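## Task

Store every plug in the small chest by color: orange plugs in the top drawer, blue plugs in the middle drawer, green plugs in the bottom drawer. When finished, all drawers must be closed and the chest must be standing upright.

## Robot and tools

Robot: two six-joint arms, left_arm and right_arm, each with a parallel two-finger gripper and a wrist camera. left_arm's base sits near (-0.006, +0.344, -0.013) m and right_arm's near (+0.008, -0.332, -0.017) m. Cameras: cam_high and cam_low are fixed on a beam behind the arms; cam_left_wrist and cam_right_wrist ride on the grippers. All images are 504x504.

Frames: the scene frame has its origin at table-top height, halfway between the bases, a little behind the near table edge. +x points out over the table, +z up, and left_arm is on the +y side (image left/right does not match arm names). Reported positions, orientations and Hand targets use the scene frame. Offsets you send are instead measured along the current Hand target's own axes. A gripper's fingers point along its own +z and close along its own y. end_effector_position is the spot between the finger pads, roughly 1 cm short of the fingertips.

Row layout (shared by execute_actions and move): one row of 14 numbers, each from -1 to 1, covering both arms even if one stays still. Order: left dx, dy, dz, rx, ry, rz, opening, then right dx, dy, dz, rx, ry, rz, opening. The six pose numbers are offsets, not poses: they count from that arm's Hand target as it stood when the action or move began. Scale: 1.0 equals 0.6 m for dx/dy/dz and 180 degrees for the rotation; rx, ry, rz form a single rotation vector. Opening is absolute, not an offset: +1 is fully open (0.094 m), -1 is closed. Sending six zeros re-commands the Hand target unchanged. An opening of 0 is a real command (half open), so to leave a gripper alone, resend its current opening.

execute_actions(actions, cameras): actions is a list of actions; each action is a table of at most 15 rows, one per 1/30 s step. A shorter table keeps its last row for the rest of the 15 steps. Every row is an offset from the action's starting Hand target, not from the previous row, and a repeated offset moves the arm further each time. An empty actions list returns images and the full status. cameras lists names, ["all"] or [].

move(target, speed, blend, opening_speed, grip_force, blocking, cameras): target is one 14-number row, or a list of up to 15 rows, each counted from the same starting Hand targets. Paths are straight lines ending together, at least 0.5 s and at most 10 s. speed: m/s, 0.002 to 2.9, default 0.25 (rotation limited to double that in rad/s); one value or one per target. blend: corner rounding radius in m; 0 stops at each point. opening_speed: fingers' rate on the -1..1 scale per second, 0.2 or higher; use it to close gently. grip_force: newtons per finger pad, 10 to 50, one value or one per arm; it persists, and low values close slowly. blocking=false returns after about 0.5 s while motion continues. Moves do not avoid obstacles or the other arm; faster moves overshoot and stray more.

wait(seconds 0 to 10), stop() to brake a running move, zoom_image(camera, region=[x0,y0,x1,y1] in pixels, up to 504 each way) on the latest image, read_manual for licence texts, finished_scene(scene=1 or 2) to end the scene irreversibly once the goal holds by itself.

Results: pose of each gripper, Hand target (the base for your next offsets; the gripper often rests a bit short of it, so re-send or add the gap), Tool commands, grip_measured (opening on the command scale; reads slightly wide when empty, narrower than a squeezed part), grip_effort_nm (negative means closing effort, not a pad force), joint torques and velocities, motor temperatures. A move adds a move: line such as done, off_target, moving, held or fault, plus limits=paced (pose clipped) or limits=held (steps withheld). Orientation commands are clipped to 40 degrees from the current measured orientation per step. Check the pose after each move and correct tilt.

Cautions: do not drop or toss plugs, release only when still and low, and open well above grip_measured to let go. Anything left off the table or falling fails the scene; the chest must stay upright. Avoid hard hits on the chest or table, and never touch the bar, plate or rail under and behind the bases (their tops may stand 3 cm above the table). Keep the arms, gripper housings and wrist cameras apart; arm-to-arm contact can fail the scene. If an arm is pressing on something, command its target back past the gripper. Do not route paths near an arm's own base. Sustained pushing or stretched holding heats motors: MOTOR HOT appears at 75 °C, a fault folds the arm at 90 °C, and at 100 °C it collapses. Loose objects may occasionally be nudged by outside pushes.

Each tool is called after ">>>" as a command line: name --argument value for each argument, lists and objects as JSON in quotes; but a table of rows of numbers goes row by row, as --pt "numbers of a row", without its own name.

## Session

>>> execute_actions --actions '[]'

>>> zoom_image --camera "cam_high" --region '[60, 120, 330, 310]'

Scene clock: 0.00 s.
left_arm: end_effector_position=(+0.3929, +0.3761, +0.1170) grip_measured=+1.000 grip_effort_nm=n/a end_effector_quat_wxyz=(+0.620, -0.066, +0.781, +0.020) | right_arm: end_effector_position=(+0.4086, -0.3681, +0.0596) grip_measured=+1.000 grip_effort_nm=n/a end_effector_quat_wxyz=(+0.567, +0.059, +0.821, -0.036)
Joint positions: left_arm=[0.083 1.52 0.392 0.86 -0.048 -0.078 0.094] | right_arm=[-0.035 1.573 0.369 0.874 0.064 0.04 0.094]
Joint velocities: within noise
Joint torques (N m): no reading
Motor temperatures (°C): left_arm=[18 26 22 20 18 20 20] | right_arm=[18 23 25 20 16 20 19]
Heat: left arm: 26 °C; right arm: 25 °C.
Hand target: left_arm +0.3966, +0.3767, +0.1287; +0.633, -0.067, +0.771, +0.020 | right_arm +0.4131, -0.3686, +0.0715; +0.582, +0.059, +0.810, -0.036
Tool commands: left_gripper/opening=+1.0 right_gripper/opening=+1.0
camera_calibration:
cam_left_wrist: T_world_to_cam=[[0.175639, -0.984421, 0.00815506, 0.308588], [-0.800597, -0.147652, -0.580726, 0.450129], [0.572883, 0.0954692, -0.814058, -0.0398986], [0, 0, 0, 1]] pos_world=[0.329029, 0.374052, 0.226405]
cam_right_wrist: T_world_to_cam=[[-0.106474, -0.992524, -0.0596531, -0.309979], [-0.875299, 0.122023, -0.467934, 0.440522], [0.471715, 0.00239131, -0.881748, -0.0120045], [0, 0, 0, 1]] pos_world=[0.358246, -0.361387, 0.177059]

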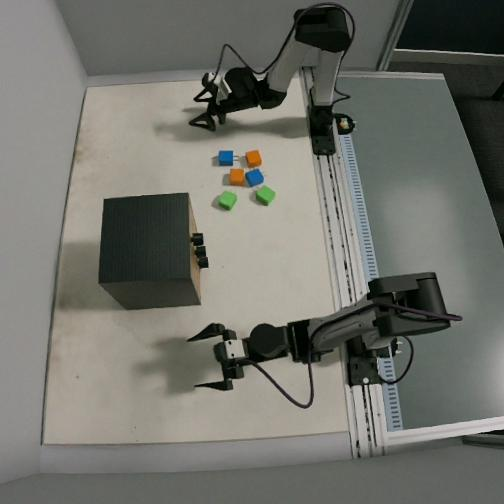

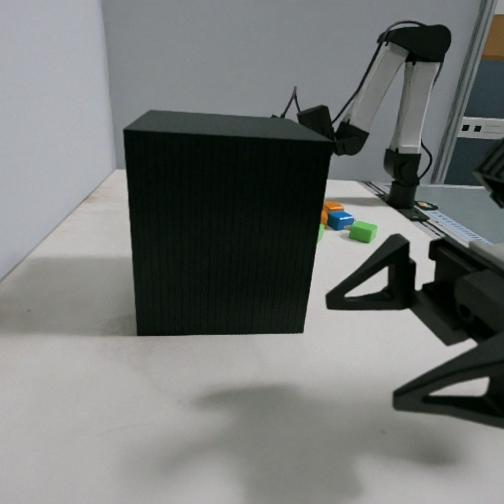

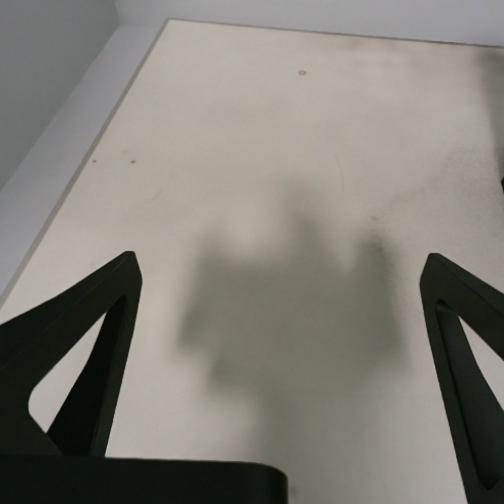

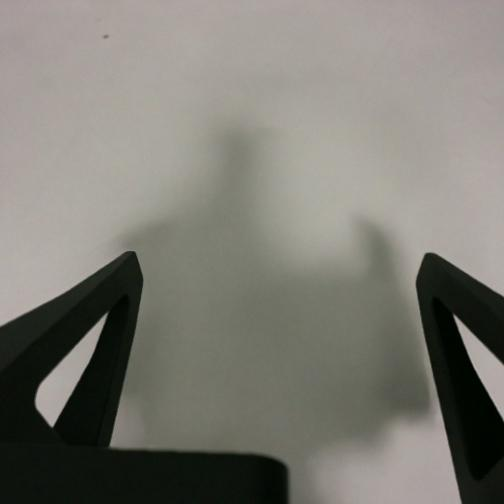

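Scaled by 1.867 from the camera's 504x504 image, which has a finer 720x720 frame.

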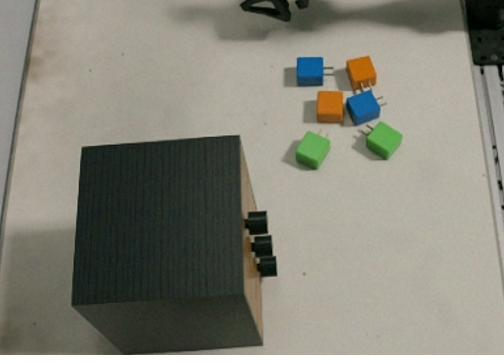

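>>> move --target '[0.13,-0.389,-0.209,0.036,0.021,0.026,0,-0.067,0.397,-0.365,-0.1475,0.3023,-0.162,0.5]' --cameras '["all"]'

Scene clock: 7.93 s.
left_arm: end_effector_position=(+0.2861, +0.1277, +0.0820) grip_measured=+0.003 grip_effort_nm=-0.12 end_effector_quat_wxyz=(+0.600, +0.018, +0.800, +0.001) | right_arm: end_effector_position=(+0.2517, -0.1133, +0.1756) grip_measured=+0.502 grip_effort_nm=-0.09 end_effector_quat_wxyz=(+0.122, -0.258, +0.958, +0.024)
Joint positions: left_arm=[-0.997 1.592 0.459 0.593 -0.916 -0.438 0.047] | right_arm=[0.831 1.542 1.553 -1.319 0.105 0.259 0.071]
Joint torques (N m): left_arm=[-0.13 -5.93 7.24 1.75 -0.48 -0.14] | right_arm=[-0.02 -4.96 9.36 0.7 -0.07 0.09]
Heat: left arm: 26 °C; right arm: 26 °C.
Hand target: left_arm +0.2897, +0.1250, +0.0894; +0.609, +0.000, +0.793, +0.000 | right_arm +0.2530, -0.1070, +0.1825; +0.126, -0.256, +0.958, +0.034
Off the commanded pose: left_arm 0.009 m, 2 deg | right_arm 0.009 m, 1 deg.
move: done
camera_calibration:
cam_left_wrist: T_world_to_cam=[[0.0165681, -0.997515, -0.0684789, 0.13661], [-0.842022, 0.0230134, -0.538952, 0.29432], [0.539188, 0.0665902, -0.839548, 0.0319862], [0, 0, 0, 1]] pos_world=[0.228314, 0.127368, 0.194833]
cam_right_wrist: T_world_to_cam=[[0.479667, -0.876641, -0.0376779, -0.20514], [-0.773068, -0.442528, 0.454461, 0.0746708], [-0.415073, -0.188862, -0.889969, 0.366742], [0, 0, 0, 1]] pos_world=[0.308349, -0.0775263, 0.284725]

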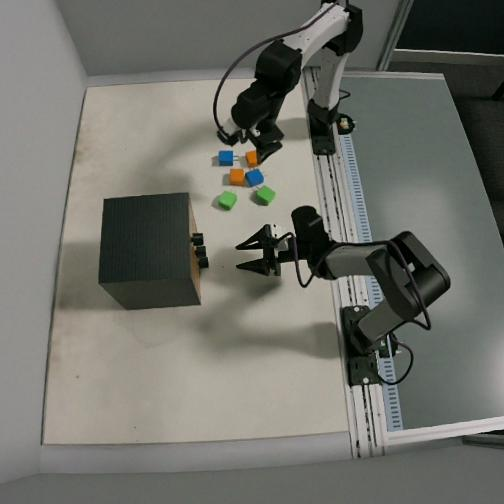

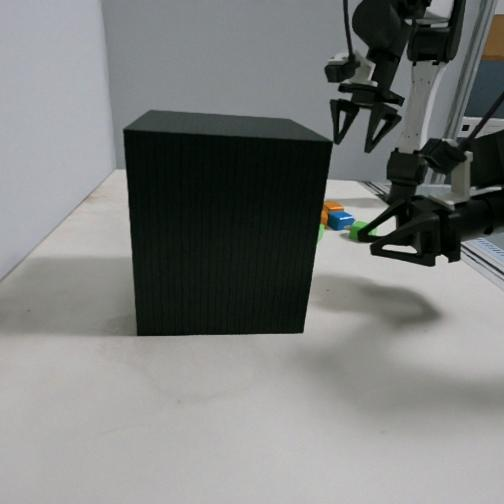

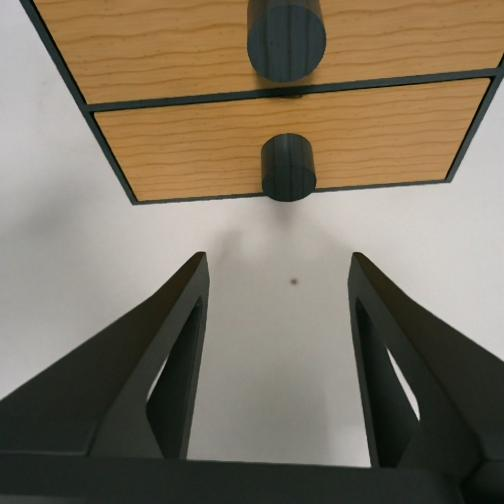

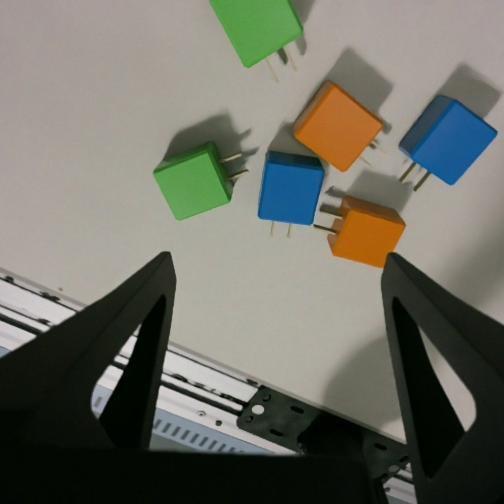

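>>> move --pt "0.022 -0.0095 0.163 0 0 0 0 -0.0117 -0.0065 0.18 -0.044 -0.1379 -0.0849 0.5" --pt "0.022 -0.0095 0.163 0 0 0 -0.9 -0.0573 0.0155 0.289 -0.044 -0.1379 -0.0849 0.5" --speed 0.15 --opening_speed 1.2 --cameras '["all"]'

Scene clock: 18.07 s.
left_arm: end_effector_position=(+0.3724, +0.1213, +0.0451) grip_measured=-0.434 grip_effort_nm=-1.02 end_effector_quat_wxyz=(+0.599, +0.008, +0.801, +0.004) | right_arm: end_effector_position=(+0.3113, -0.0682, +0.0192) grip_measured=+0.502 grip_effort_nm=-0.08 end_effector_quat_wxyz=(+0.302, -0.375, +0.867, +0.130)
Joint positions: left_arm=[-0.778 1.965 0.648 0.876 -0.737 -0.309 0.027] | right_arm=[0.722 1.614 0.788 -0.049 -0.06 -0.11 0.071]
Joint torques (N m): left_arm=[1.2 -8.77 6.43 2.27 -0.09 0.11] | right_arm=[0.2 -5.39 7.6 1.62 -0.08 0.05]
Motor temperatures (°C): left_arm=[18 27 24 25 19 20 20] | right_arm=[18 25 27 22 16 20 19]
Heat: left arm: 27 °C; right arm: 27 °C.
Hand target: left_arm +0.3808, +0.1194, +0.0513; +0.609, +0.000, +0.793, +0.000 | right_arm +0.3159, -0.0598, +0.0239; +0.314, -0.375, +0.862, +0.137
Off the commanded pose: left_arm 0.011 m, 2 deg | right_arm 0.011 m, 2 deg.
move: off_target (left_arm, right_arm); target 2's new opening was sent with left_arm's hand 0.011 m and 2 deg from that target
camera_calibration:
cam_left_wrist: T_world_to_cam=[[0.0370775, -0.997488, -0.0603565, 0.118249], [-0.843593, 0.00113482, -0.536981, 0.350396], [0.535701, 0.0708263, -0.841432, -0.0442785], [0, 0, 0, 1]] pos_world=[0.314927, 0.12069, 0.158036]
cam_right_wrist: T_world_to_cam=[[0.727318, -0.683819, -0.0583065, -0.263662], [-0.681971, -0.729645, 0.0503473, 0.171612], [-0.0769715, 0.00314486, -0.997028, 0.170676], [0, 0, 0, 1]] pos_world=[0.321938, -0.0556182, 0.146155]

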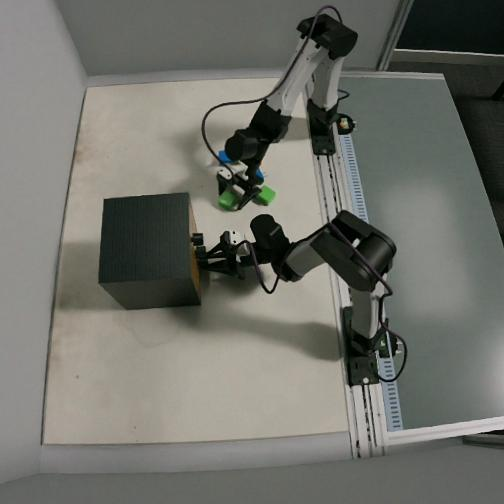

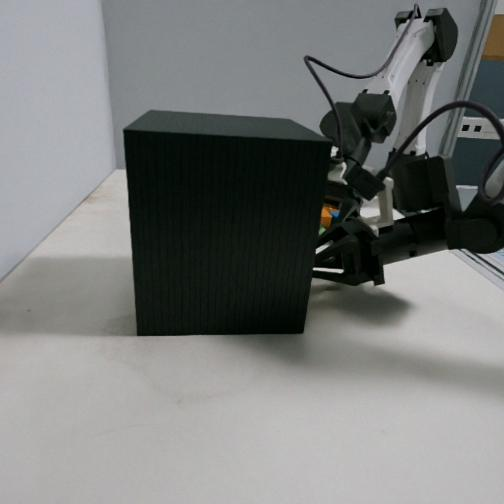

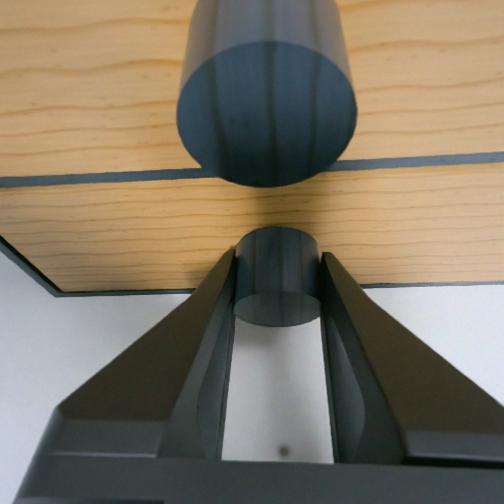

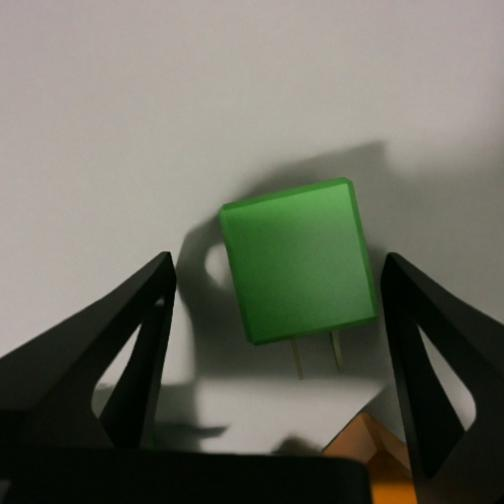

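>>> move --pt "0.054 0 -0.201 0 0 0 -0.9 0 -0.0115 0 -0.043 0 -0.051 0.5" --pt "0.054 0 -0.201 0 0 0 0 0 -0.0115 0 -0.043 0 -0.051 -0.6" --pt "0.075 0 -0.29 0 0 0 0 -0.107 0 -0.128 0 0 0 -0.6" --speed 0.13 --opening_speed 1.2 --cameras '["all"]'

Scene clock: 24.00 s.
left_arm: end_effector_position=(+0.1999, +0.1256, +0.0356) grip_measured=-0.002 grip_effort_nm=0.14 end_effector_quat_wxyz=(+0.592, +0.025, +0.805, +0.019) | right_arm: end_effector_position=(+0.3082, -0.0671, +0.0944) grip_measured=-0.192 grip_effort_nm=-1.02 end_effector_quat_wxyz=(+0.276, -0.381, +0.873, +0.128)
Joint positions: left_arm=[-1.354 1.662 0.438 0.177 -1.18 -0.965 0.047] | right_arm=[0.728 1.503 1.038 -0.464 -0.07 -0.109 0.038]
Joint torques (N m): left_arm=[-0.21 -9.99 5.9 1.05 -0.75 -0.22] | right_arm=[0.23 -9.43 10.06 1.4 0.04 0.09]
Heat: left arm: 28 °C; right arm: 28 °C.
Hand target: left_arm +0.2010, +0.1195, +0.0528; +0.609, +0.000, +0.793, +0.000 | right_arm +0.3158, -0.0599, +0.1239; +0.314, -0.375, +0.862, +0.137
Off the commanded pose: left_arm 0.018 m, 4 deg | right_arm 0.031 m, 5 deg.
move: off_target (left_arm, right_arm); target 2's new opening was sent with left_arm's hand 0.012 m and 2 deg from that target
camera_calibration:
cam_left_wrist: T_world_to_cam=[[0.0256763, -0.993993, -0.106385, 0.131892], [-0.851214, 0.0340639, -0.523712, 0.19664], [0.52419, 0.104004, -0.845226, 0.0380801], [0, 0, 0, 1]] pos_world=[0.144035, 0.120441, 0.149201]
cam_right_wrist: T_world_to_cam=[[0.732631, -0.676668, -0.0732993, -0.255998], [-0.669536, -0.735863, 0.101128, 0.15749], [-0.122368, -0.025013, -0.99217, 0.257037], [0, 0, 0, 1]] pos_world=[0.32445, -0.0509049, 0.220333]

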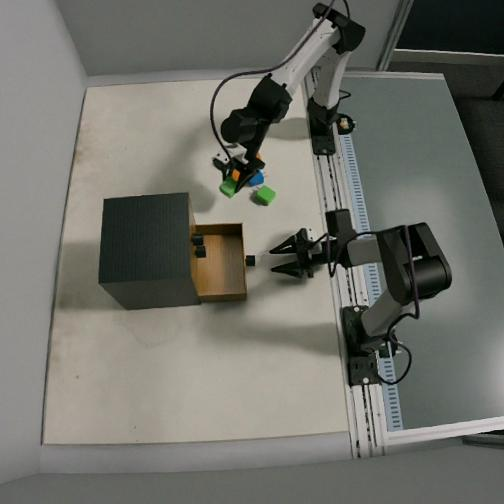

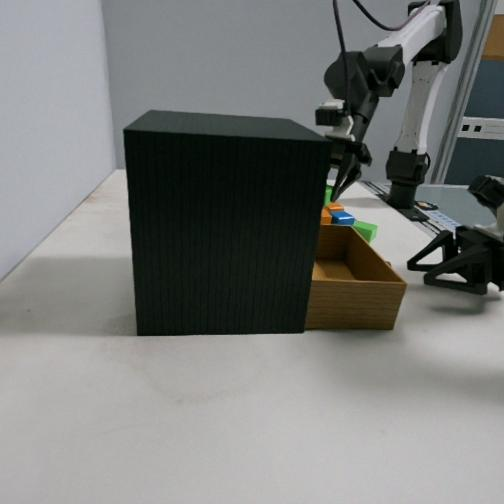

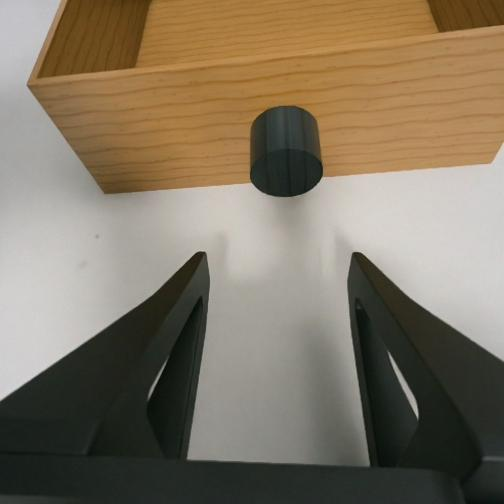

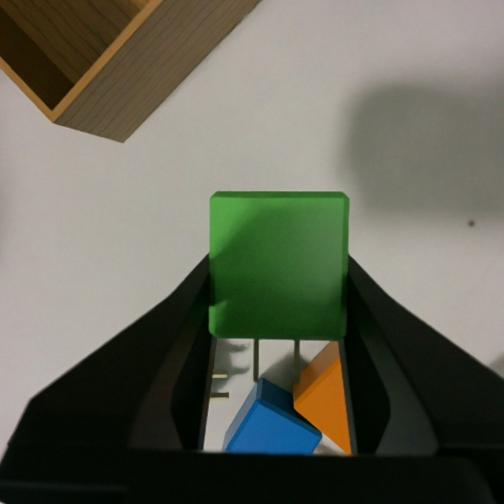

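>>> move --pt "0 0 0 0 0 0 0 -0.251 0.23 0.154 0 0 0 -0.6" --pt "0 0 0 0 0 0 0 -0.153 0.23 0.27 0 0 0 -0.6" --pt "0 0 0 0 0 0 0 -0.153 0.23 0.27 0 0 0 0.1" --pt "0 0 0 0 0 0 0 -0.153 0.23 0.07 0 0 0 0.1" --pt "0 0 0 0 0 0 0 0.113 0.113 -0.0645 0.2228 0.1272 0.4777 0.5" --speed '[0.25,0.12,0.12,0.3,0.35]' --blend '[0.01,0,0,0.02,0]' --opening_speed 1.2 --cameras '["all"]'

Scene clock: 36.60 s.
left_arm: end_effector_position=(+0.1998, +0.1260, +0.0353) grip_measured=-0.002 grip_effort_nm=0.14 end_effector_quat_wxyz=(+0.592, +0.025, +0.805, +0.019) | right_arm: end_effector_position=(+0.2171, -0.0666, +0.0944) grip_measured=+0.498 grip_effort_nm=0.10 end_effector_quat_wxyz=(+0.081, +0.390, +0.916, -0.052)
Joint positions: left_arm=[-1.354 1.662 0.438 0.174 -1.18 -0.969 0.047] | right_arm=[1.048 1.859 1.606 -1.376 0.204 1.832 0.07]
Joint torques (N m): left_arm=[-0.1 -9.98 6.08 1.11 -0.76 -0.17] | right_arm=[-0.38 -12.52 5.63 -0.01 0.05 0.1]
Heat: left arm: 29 °C; right arm: 30 °C.
Hand target: left_arm +0.2010, +0.1194, +0.0528; +0.609, +0.000, +0.793, +0.000 | right_arm +0.2139, -0.0699, +0.1101; +0.080, +0.397, +0.914, -0.034
Off the commanded pose: left_arm 0.019 m, 4 deg | right_arm 0.016 m, 2 deg.
move: off_target (left_arm, right_arm); target 5's new opening was sent with right_arm's hand 0.016 m and 2 deg from that target
camera_calibration:
cam_left_wrist: T_world_to_cam=[[0.026639, -0.993883, -0.107176, 0.132135], [-0.851665, 0.0335719, -0.52301, 0.196546], [0.523409, 0.10521, -0.845561, 0.037895], [0, 0, 0, 1]] pos_world=[0.144036, 0.120741, 0.148999]
cam_right_wrist: T_world_to_cam=[[-0.741477, -0.670657, -0.0207668, 0.126601], [-0.586563, 0.632852, 0.505413, 0.131783], [-0.325816, 0.386933, -0.862628, 0.305214], [0, 0, 0, 1]] pos_world=[0.270615, -0.11659, 0.199311]

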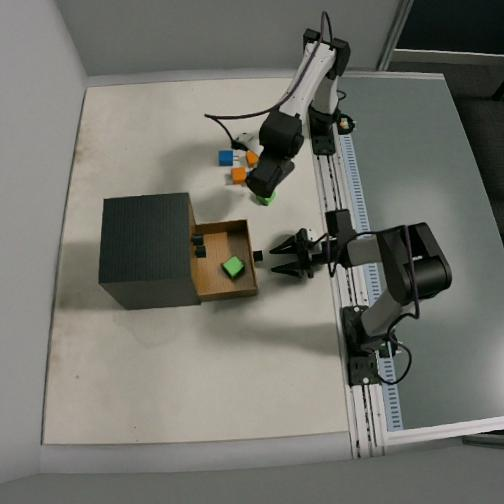

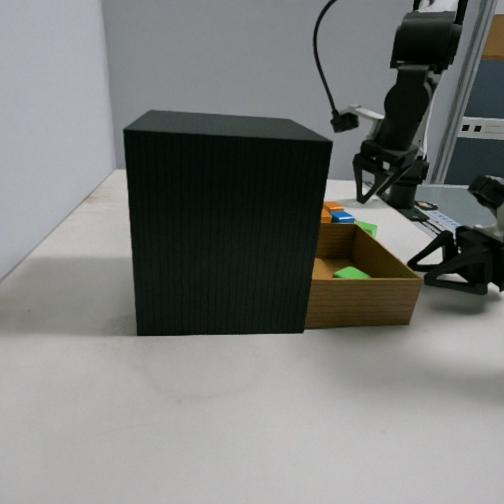

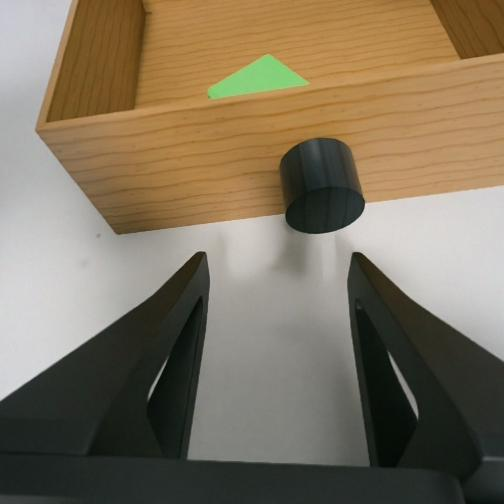

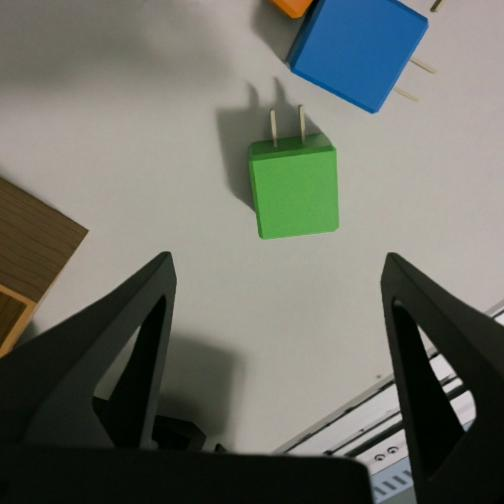

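>>> move --pt "0 0 0 0 0 0 0 0.0215 -0.0195 0.123 0 0 0 0.5" --pt "0 0 0 0 0 0 0 0.0215 -0.0195 0.123 0 0 0 -0.6" --pt "0 0 0 0 0 0 0 0 0 -0.12 0 0 0 -0.6" --pt "0 0 0 0 0 0 0 0.034 0.3167 -0.0733 -0.2228 -0.1272 -0.4777 -0.6" --speed '[0.12,0.12,0.3,0.35]' --blend '[0,0,0.04,0]' --opening_speed 1.2 --cameras '["all"]'

Scene clock: 44.33 s.
left_arm: end_effector_position=(+0.1998, +0.1260, +0.0353) grip_measured=-0.002 grip_effort_nm=0.14 end_effector_quat_wxyz=(+0.592, +0.025, +0.805, +0.019) | right_arm: end_effector_position=(+0.3309, +0.0731, +0.1530) grip_measured=-0.202 grip_effort_nm=-1.02 end_effector_quat_wxyz=(+0.309, -0.371, +0.866, +0.129)
Joint positions: left_arm=[-1.354 1.662 0.438 0.174 -1.18 -0.969 0.047] | right_arm=[0.974 1.883 1.667 -0.651 0.111 0.085 0.037]
Joint torques (N m): left_arm=[-0.18 -9.7 6.24 1.1 -0.76 -0.21] | right_arm=[-0.5 -8.21 7.13 1.7 -0.09 -0.08]
Motor temperatures (°C): left_arm=[18 30 26 22 19 20 20] | right_arm=[18 30 30 22 16 20 20]
Heat: left arm: 30 °C; right arm: 30 °C.
Hand target: left_arm +0.2010, +0.1194, +0.0528; +0.609, +0.000, +0.793, +0.000 | right_arm +0.3339, +0.0798, +0.1499; +0.314, -0.375, +0.862, +0.137
Off the commanded pose: left_arm 0.019 m, 4 deg | right_arm 0.008 m, 1 deg.
move: off_target (left_arm); target 2's new opening was sent with right_arm's hand 0.012 m and 3 deg from that target
camera_calibration:
cam_left_wrist: T_world_to_cam=[[0.026639, -0.993883, -0.107176, 0.132135], [-0.851665, 0.0335719, -0.52301, 0.196546], [0.523409, 0.10521, -0.845561, 0.037895], [0, 0, 0, 1]] pos_world=[0.144036, 0.120741, 0.148999]
cam_right_wrist: T_world_to_cam=[[0.722624, -0.689154, -0.0536693, -0.172334], [-0.68819, -0.72455, 0.0377043, 0.284942], [-0.0648701, 0.0096886, -0.997847, 0.300701], [0, 0, 0, 1]] pos_world=[0.340134, 0.0847761, 0.280061]

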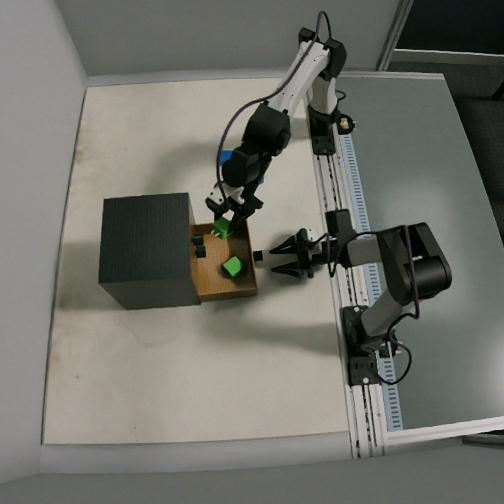

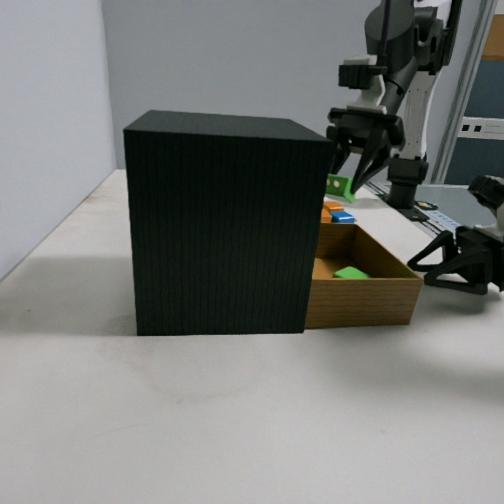

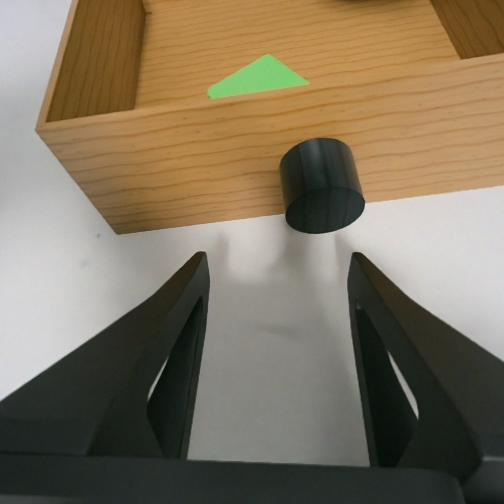

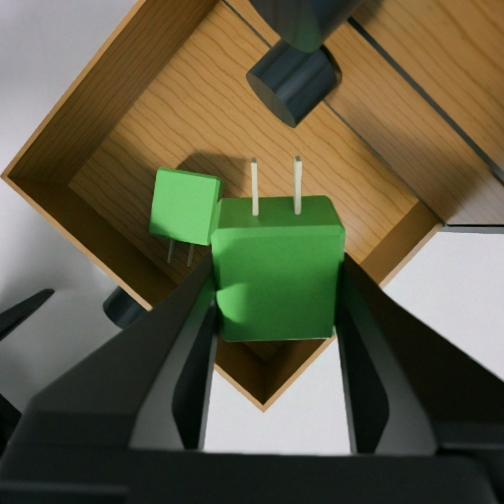

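>>> move --pt "0 0 0 0 0 0 0.5 0.0985 -0.012 0.135 0 0 0 -0.6" --pt "0 0 0 0 0 0 0.5 0.0985 -0.012 0.135 0 0 0 0.05" --pt "0 0 0 0 0 0 0.5 0.0985 -0.012 -0.07 0 0 0 0.05" --pt "-0.03 -0.013 0.1 0 0 0 0.5 0.253 -0.1875 -0.2775 0 0 0 0.05" --pt "-0.086 -0.013 0.32 0 0 0 0.5 0.253 -0.1875 -0.2775 0 0 0 0.5" --speed '[0.15,0.12,0.3,0.3,0.13]' --blend '[0,0,0.03,0.01,0]' --opening_speed 1.2 --cameras '["all"]'

Scene clock: 52.30 s.
left_arm: end_effector_position=(+0.3881, +0.1172, +0.0455) grip_measured=+0.498 grip_effort_nm=0.13 end_effector_quat_wxyz=(+0.598, +0.004, +0.801, +0.014) | right_arm: end_effector_position=(+0.2645, -0.1611, +0.1755) grip_measured=+0.498 grip_effort_nm=0.10 end_effector_quat_wxyz=(+0.308, -0.372, +0.866, +0.132)
Joint positions: left_arm=[-0.76 2.002 0.721 0.836 -0.741 -0.298 0.07] | right_arm=[0.519 1.08 1.017 -0.817 -0.189 -0.261 0.07]
Joint torques (N m): left_arm=[1.91 -9.05 7.27 2.37 0.03 0.13] | right_arm=[-0.77 -3.18 7.54 1.37 -0.24 -0.08]
Heat: left arm: 30 °C; right arm: 30 °C.
Hand target: left_arm +0.3999, +0.1116, +0.0531; +0.609, +0.000, +0.793, +0.000 | right_arm +0.2641, -0.1602, +0.1797; +0.314, -0.375, +0.862, +0.137
Off the commanded pose: left_arm 0.015 m, 2 deg | right_arm 0.004 m, 1 deg.
move: off_target (left_arm)
camera_calibration:
cam_left_wrist: T_world_to_cam=[[0.0551163, -0.995747, -0.0738306, 0.106976], [-0.844449, -0.0070299, -0.53559, 0.365083], [0.532793, 0.091866, -0.841245, -0.0533794], [0, 0, 0, 1]] pos_world=[0.330838, 0.113991, 0.158528]
cam_right_wrist: T_world_to_cam=[[0.72427, -0.687013, -0.0586977, -0.283646], [-0.686148, -0.72652, 0.0370084, 0.0679813], [-0.0680703, 0.0134712, -0.99759, 0.322501], [0, 0, 0, 1]] pos_world=[0.274035, -0.149824, 0.302559]

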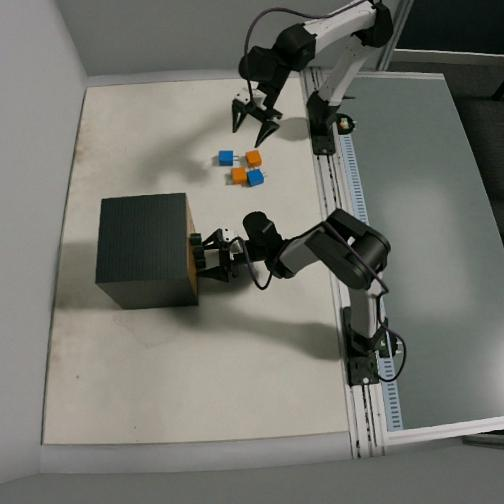

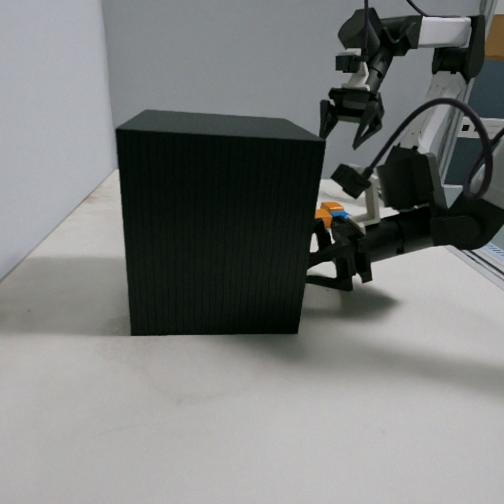

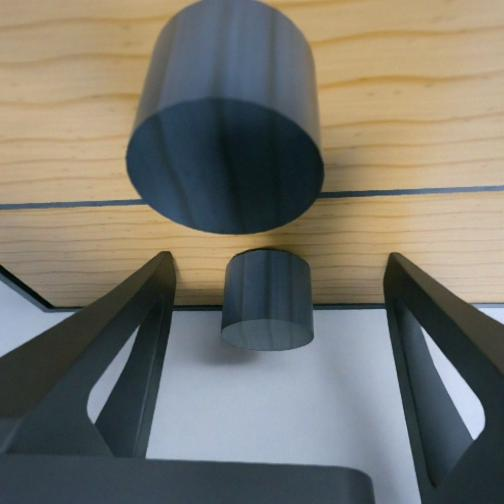

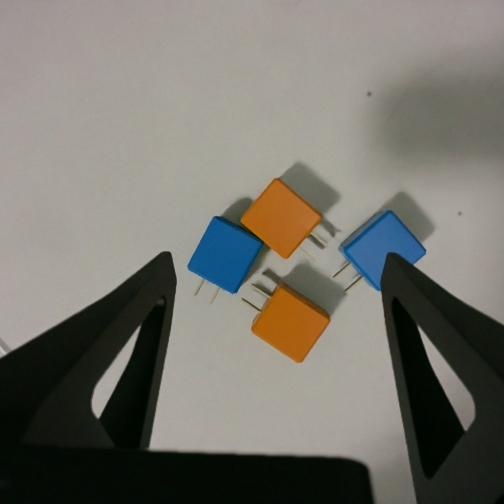

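>>> move --pt "0.024 0.005 -0.0885 0 0 0 0.5 0.12 -0.0743 0.0908 0.15 0.0525 0.2142 0.25" --pt "-0.081 0.005 -0.1165 0 0 0 0 0.12 -0.0743 0.0908 0.15 0.0525 0.2142 0.25" --cameras '["all"]'

Scene clock: 59.97 s.
left_arm: end_effector_position=(+0.3406, +0.1146, +0.1007) grip_measured=+0.003 grip_effort_nm=-0.12 end_effector_quat_wxyz=(+0.593, +0.021, +0.805, +0.008) | right_arm: end_effector_position=(+0.2798, -0.2069, +0.0914) grip_measured=+0.252 grip_effort_nm=-0.08 end_effector_quat_wxyz=(+0.251, -0.004, +0.968, +0.002)
Joint positions: left_arm=[-0.859 1.678 0.649 0.54 -0.796 -0.341 0.047] | right_arm=[0.635 1.231 0.875 -0.749 0.291 0.529 0.059]
Joint torques (N m): left_arm=[0.64 -10.51 7.32 1.98 -0.38 -0.1] | right_arm=[0.17 -2.95 6.87 1.21 0.28 0.09]
Heat: left arm: 31 °C; right arm: 30 °C.
Hand target: left_arm +0.3449, +0.1146, +0.1180; +0.609, +0.000, +0.793, +0.000 | right_arm +0.2829, -0.2052, +0.0917; +0.258, +0.000, +0.966, +0.000
Off the commanded pose: left_arm 0.018 m, 3 deg | right_arm 0.004 m, 1 deg.
move: off_target (left_arm); target 2's new opening was sent with left_arm's hand 0.018 m and 3 deg from that target
camera_calibration:
cam_left_wrist: T_world_to_cam=[[0.0187675, -0.996322, -0.0836116, 0.124622], [-0.8502, 0.0281026, -0.525709, 0.351414], [0.526125, 0.0809528, -0.846545, 0.0226246], [0, 0, 0, 1]] pos_world=[0.28453, 0.112456, 0.214314]
cam_right_wrist: T_world_to_cam=[[-0.000925532, -0.998145, -0.0608798, -0.192467], [-0.977475, -0.0119456, 0.210713, 0.26174], [-0.211049, 0.0597035, -0.97565, 0.287884], [0, 0, 0, 1]] pos_world=[0.316424, -0.206171, 0.214005]

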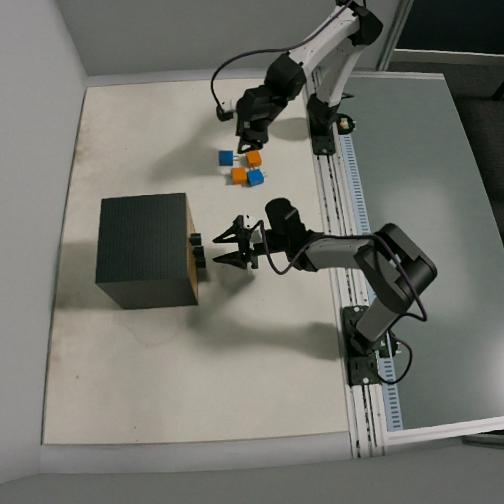

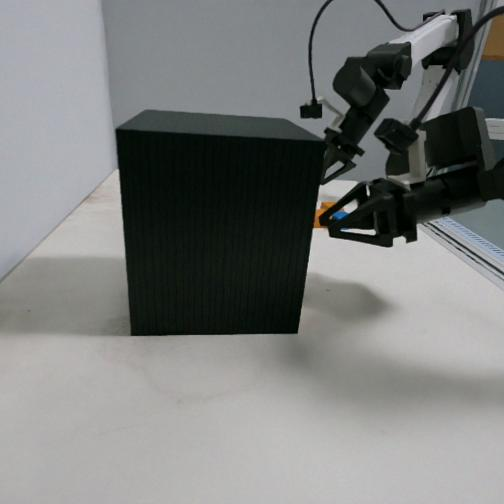

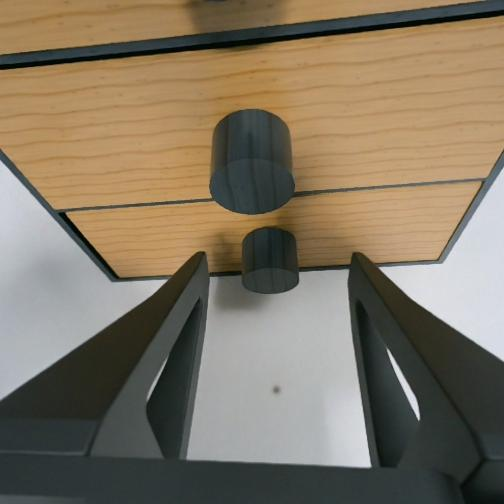

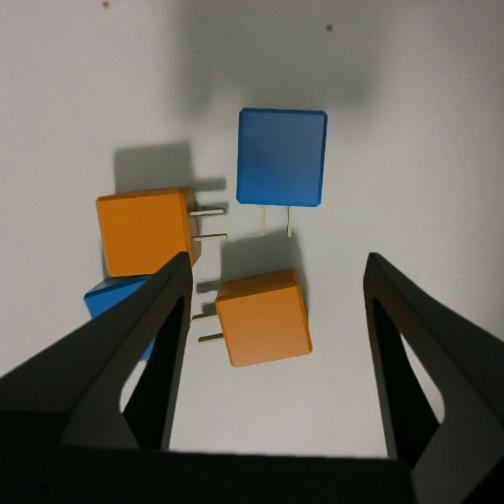

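>>> move --pt "-0.0285 0.0125 0.074 0 0 0 0 0.0025 -0.0025 0.136 0 0 0 0.25" --pt "-0.0285 0.0125 0.074 0 0 0 -0.9 0.0025 -0.0025 0.136 0 0 0 -0.6" --pt "0.0255 0.0125 -0.127 0 0 0 -0.9 -0.05 -0.0025 -0.03 0 0 0 -0.6" --pt "0.0255 0.0125 -0.127 0 0 0 0 -0.05 -0.0025 -0.03 0 0 0 -0.6" --pt "0.05 0.0125 -0.22 0 0 0 0 -0.05 -0.0025 -0.03 0 0 0 -0.6" --speed 0.14 --opening_speed 1.2 --cameras '["all"]'

Scene clock: 68.47 s.
left_arm: end_effector_position=(+0.2090, +0.1278, +0.1066) grip_measured=-0.002 grip_effort_nm=0.14 end_effector_quat_wxyz=(+0.596, +0.023, +0.803, +0.019) | right_arm: end_effector_position=(+0.2926, -0.2106, +0.1009) grip_measured=-0.194 grip_effort_nm=-1.03 end_effector_quat_wxyz=(+0.228, -0.008, +0.973, -0.012)
Joint positions: left_arm=[-1.302 1.371 0.538 -0.106 -1.16 -0.852 0.047] | right_arm=[0.589 1.305 0.987 -0.83 0.269 0.487 0.038]
Joint torques (N m): left_arm=[-0.39 -7.51 8.31 1.36 -0.58 -0.18] | right_arm=[0.21 -6.79 9.83 1.01 0.27 0.1]
Heat: left arm: 32 °C; right arm: 31 °C.
Hand target: left_arm +0.2096, +0.1220, +0.1232; +0.609, +0.000, +0.793, +0.000 | right_arm +0.2999, -0.2067, +0.1223; +0.259, +0.000, +0.966, +0.001
Off the commanded pose: left_arm 0.018 m, 4 deg | right_arm 0.023 m, 4 deg.
move: off_target (left_arm, right_arm); target 2's new opening was sent with left_arm's hand 0.015 m and 2 deg from that target; target 4's new opening was sent with left_arm's hand 0.016 m and 3 deg from that target
camera_calibration:
cam_left_wrist: T_world_to_cam=[[0.0303196, -0.99406, -0.104529, 0.140178], [-0.847049, 0.0299661, -0.530669, 0.241919], [0.530649, 0.104631, -0.841109, 0.0912794], [0, 0, 0, 1]] pos_world=[0.15223, 0.122545, 0.219807]
cam_right_wrist: T_world_to_cam=[[-0.00253307, -0.999463, -0.0326757, -0.198164], [-0.96638, -0.00595455, 0.257049, 0.265578], [-0.257106, 0.0322282, -0.965846, 0.306823], [0, 0, 0, 1]] pos_world=[0.335033, -0.206365, 0.221602]

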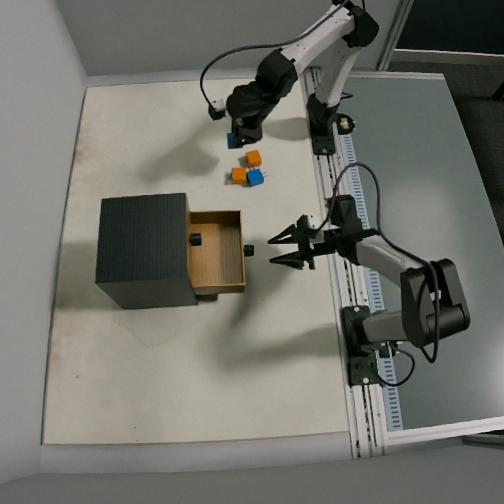

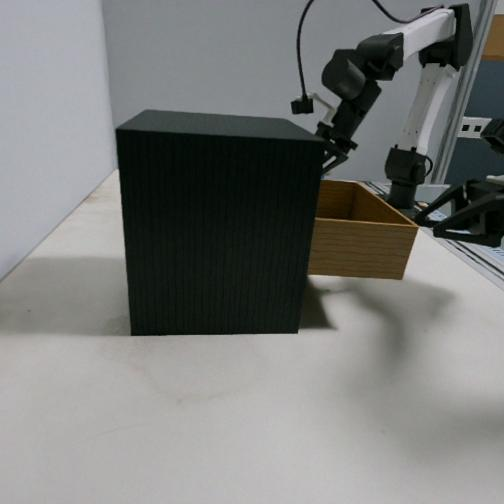

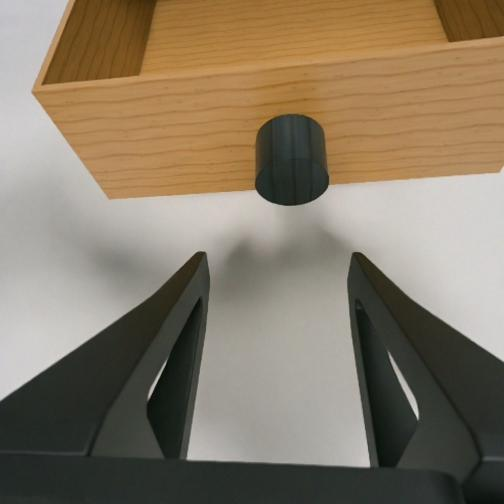

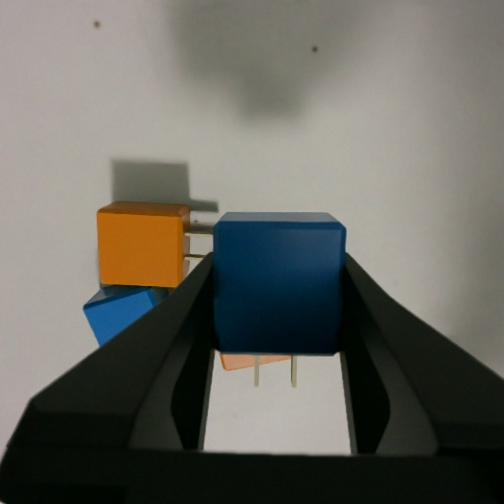

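>>> move --pt "0 0 0 0 0 0 0 -0.067 0 -0.1155 0 0 0 -0.6" --pt "0 0 0 0 0 0 0 -0.1185 0.6233 -0.082 -0.15 -0.0525 -0.2142 -0.6" --pt "0 0 0 0 0 0 0 -0.0493 0.6233 0.038 -0.15 -0.0525 -0.2142 -0.6" --pt "0 0 0 0 0 0 0 -0.0493 0.6233 0.038 -0.15 -0.0525 -0.2142 0.0" --pt "0 0 0 0 0 0 0 -0.0493 0.529 -0.139 -0.15 -0.0525 -0.2142 0.0" --pt "0 0 0 0 0 0 0 0.0065 0.078 -0.115 -0.15 -0.0525 -0.2142 0.2" --speed '[0.3,0.35,0.13,0.1,0.3,0.35]' --blend '[0.04,0,0,0,0.03,0]' --opening_speed 1.2 --cameras '["all"]'

Scene clock: 77.57 s.
left_arm: end_effector_position=(+0.2090, +0.1279, +0.1065) grip_measured=-0.002 grip_effort_nm=0.14 end_effector_quat_wxyz=(+0.596, +0.023, +0.803, +0.020) | right_arm: end_effector_position=(+0.2637, -0.1603, +0.1779) grip_measured=+0.198 grip_effort_nm=0.10 end_effector_quat_wxyz=(+0.310, -0.372, +0.865, +0.132)
Joint positions: left_arm=[-1.302 1.371 0.538 -0.107 -1.16 -0.853 0.047] | right_arm=[0.525 1.077 1.022 -0.821 -0.185 -0.257 0.056]
Joint torques (N m): left_arm=[-0.28 -7.53 8.17 1.33 -0.66 -0.19] | right_arm=[-0.77 -3.38 6.9 1.38 -0.24 -0.08]
Heat: left arm: 32 °C; right arm: 31 °C.
Hand target: left_arm +0.2097, +0.1223, +0.1229; +0.609, +0.001, +0.793, +0.000 | right_arm +0.2621, -0.1600, +0.1800; +0.314, -0.375, +0.862, +0.137
Off the commanded pose: left_arm 0.018 m, 4 deg | right_arm 0.003 m, 1 deg.
move: off_target (left_arm); target 4's new opening was sent with right_arm's hand 0.019 m and 4 deg from that target
camera_calibration:
cam_left_wrist: T_world_to_cam=[[0.0304211, -0.994015, -0.104926, 0.140333], [-0.847177, 0.0300669, -0.530459, 0.241824], [0.530439, 0.105028, -0.841192, 0.0911858], [0, 0, 0, 1]] pos_world=[0.15223, 0.122645, 0.219707]
cam_right_wrist: T_world_to_cam=[[0.724499, -0.686918, -0.0569617, -0.282723], [-0.686301, -0.726574, 0.0328807, 0.0687244], [-0.0639733, 0.0152709, -0.997835, 0.324126], [0, 0, 0, 1]] pos_world=[0.272734, -0.149224, 0.30506]

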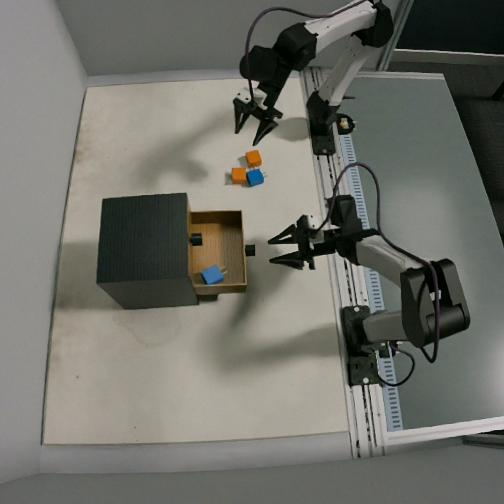

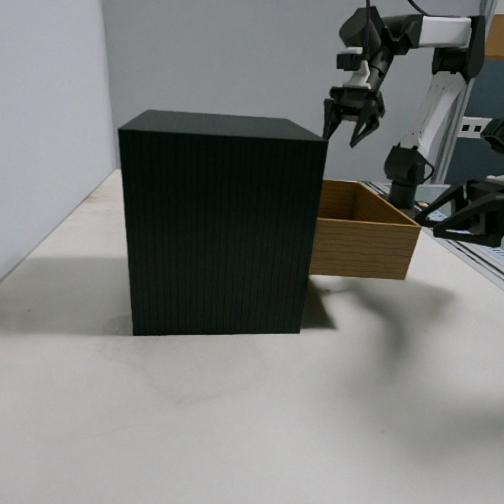

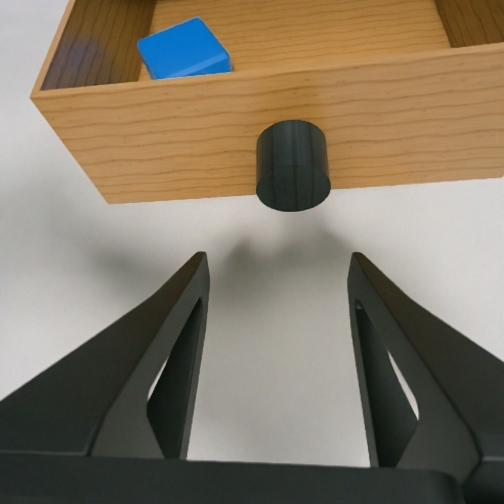

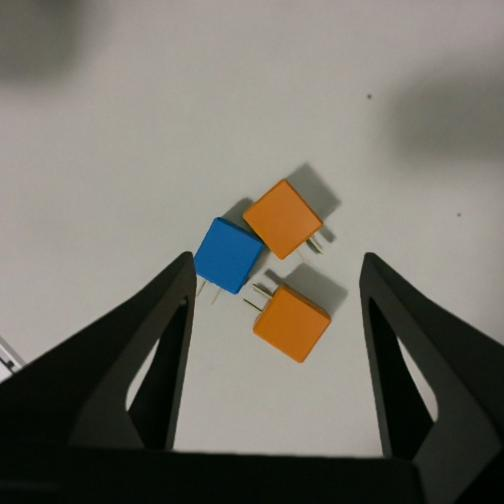

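>>> move --target '[0,0,0,0,0,0,0,0.1457,0.0683,0.1238,0.08,0.0546,0.114,0.02]' --cameras '["cam_right_wrist"]'

>>> zoom_image --camera "cam_right_wrist" --region '[100, 80, 400, 380]'

Scene clock: 82.83 s.
left_arm: end_effector_position=(+0.2090, +0.1279, +0.1065) grip_measured=-0.002 grip_effort_nm=0.14 end_effector_quat_wxyz=(+0.596, +0.023, +0.803, +0.020) | right_arm: end_effector_position=(+0.2156, -0.1499, +0.0658) grip_measured=+0.022 grip_effort_nm=-0.09 end_effector_quat_wxyz=(+0.245, -0.188, +0.950, +0.048)
Joint positions: left_arm=[-1.302 1.371 0.538 -0.107 -1.16 -0.853 0.047] | right_arm=[0.918 1.141 0.709 -0.658 0.256 0.432 0.048]
Joint torques (N m): left_arm=[-0.03 -7.62 8.23 1.36 -0.63 -0.17] | right_arm=[0.27 -2.07 7.02 1.29 0.24 0.1]
Heat: left arm: 32 °C; right arm: 31 °C.
Hand target: left_arm +0.2097, +0.1223, +0.1229; +0.609, +0.001, +0.793, +0.000 | right_arm +0.2189, -0.1461, +0.0670; +0.254, -0.184, +0.948, +0.050
Off the commanded pose: left_arm 0.017 m, 4 deg | right_arm 0.005 m, 1 deg.
move: off_target (left_arm)
camera_calibration:
cam_right_wrist: T_world_to_cam=[[0.372245, -0.92629, -0.0584949, -0.206951], [-0.9017, -0.375858, 0.213699, 0.134056], [-0.219933, -0.0268034, -0.975147, 0.234896], [0, 0, 0, 1]] pos_world=[0.249576, -0.135015, 0.188305]
Images, in order (width x height): cam_right_wrist 504x504.

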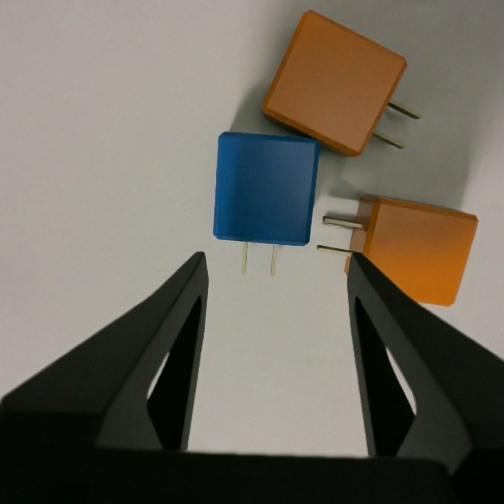

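Scaled by 1.680 from the camera's 504x504 image, which has a finer 720x720 frame.

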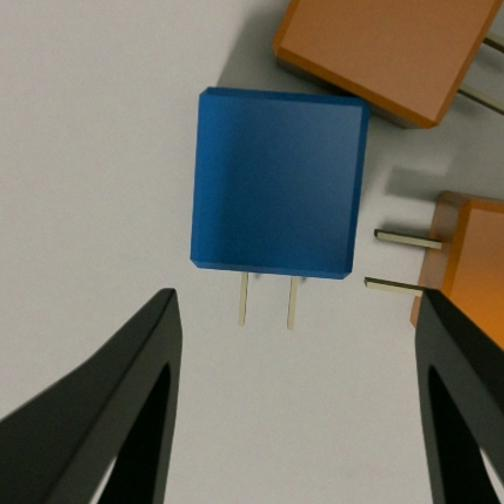

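>>> move --pt "0 0 0 0 0 0 0 -0.0285 0.0075 0.037 0 0 0 0.02" --pt "0 0 0 0 0 0 0 0 0.0075 0.088 0 0 0 0.02" --pt "0 0 0 0 0 0 0 0 0.0075 0.088 0 0 0 -0.6" --pt "0 0 0 0 0 0 0 -0.1 0.0075 -0.085 0 0 0 -0.6" --pt "0 0 0 0 0 0 0 -0.39 0.2723 -0.031 -0.08 -0.0546 -0.114 -0.6" --speed '[0.15,0.08,0.1,0.25,0.35]' --blend '[0,0,0,0.03,0]' --opening_speed 1.2 --cameras '["cam_high","cam_right_wrist"]'

Scene clock: 90.67 s.
left_arm: end_effector_position=(+0.2090, +0.1279, +0.1065) grip_measured=-0.002 grip_effort_nm=0.14 end_effector_quat_wxyz=(+0.596, +0.023, +0.803, +0.020) | right_arm: end_effector_position=(+0.3352, +0.0676, +0.1876) grip_measured=-0.190 grip_effort_nm=-1.02 end_effector_quat_wxyz=(+0.301, -0.371, +0.870, +0.123)
Joint positions: left_arm=[-1.302 1.371 0.538 -0.107 -1.16 -0.853 0.047] | right_arm=[0.961 1.905 1.849 -0.832 0.107 0.08 0.038]
Joint torques (N m): left_arm=[-0.27 -7.53 8.14 1.36 -0.6 -0.16] | right_arm=[0.06 -8.77 10.62 1.46 -0.1 -0.08]
Motor temperatures (°C): left_arm=[18 32 31 25 19 20 20] | right_arm=[18 29 31 23 16 20 20]
Heat: left arm: 32 °C; right arm: 31 °C.
Hand target: left_arm +0.2097, +0.1223, +0.1229; +0.609, +0.001, +0.793, +0.000 | right_arm +0.3370, +0.0777, +0.2002; +0.314, -0.375, +0.862, +0.137
Off the commanded pose: left_arm 0.017 m, 4 deg | right_arm 0.016 m, 2 deg.
move: off_target (left_arm, right_arm)
camera_calibration:
cam_right_wrist: T_world_to_cam=[[0.718146, -0.694041, -0.0507339, -0.175938], [-0.691557, -0.719898, 0.0591211, 0.279446], [-0.0775557, -0.00737213, -0.996961, 0.340839], [0, 0, 0, 1]] pos_world=[0.346036, 0.0815776, 0.314356]
Images, in order (width x height): cam_high 504x504, cam_right_wrist 504x504.

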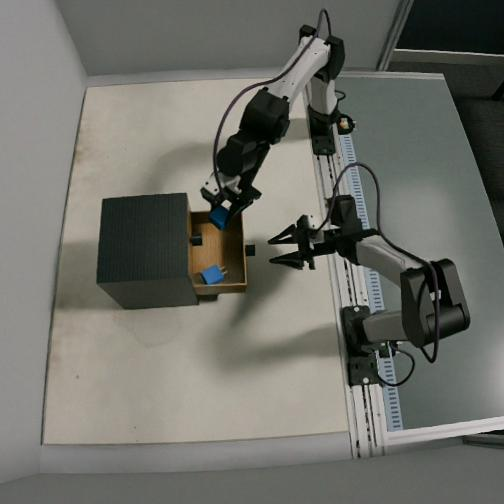

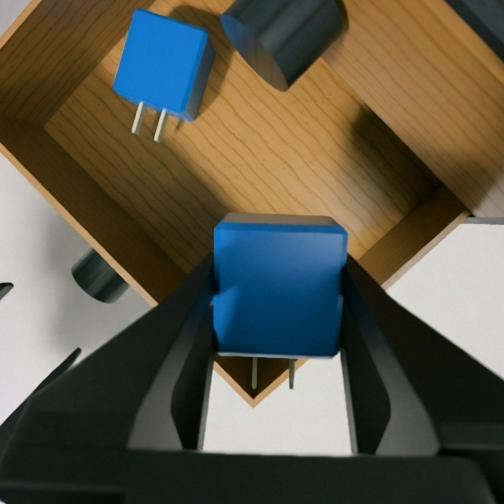

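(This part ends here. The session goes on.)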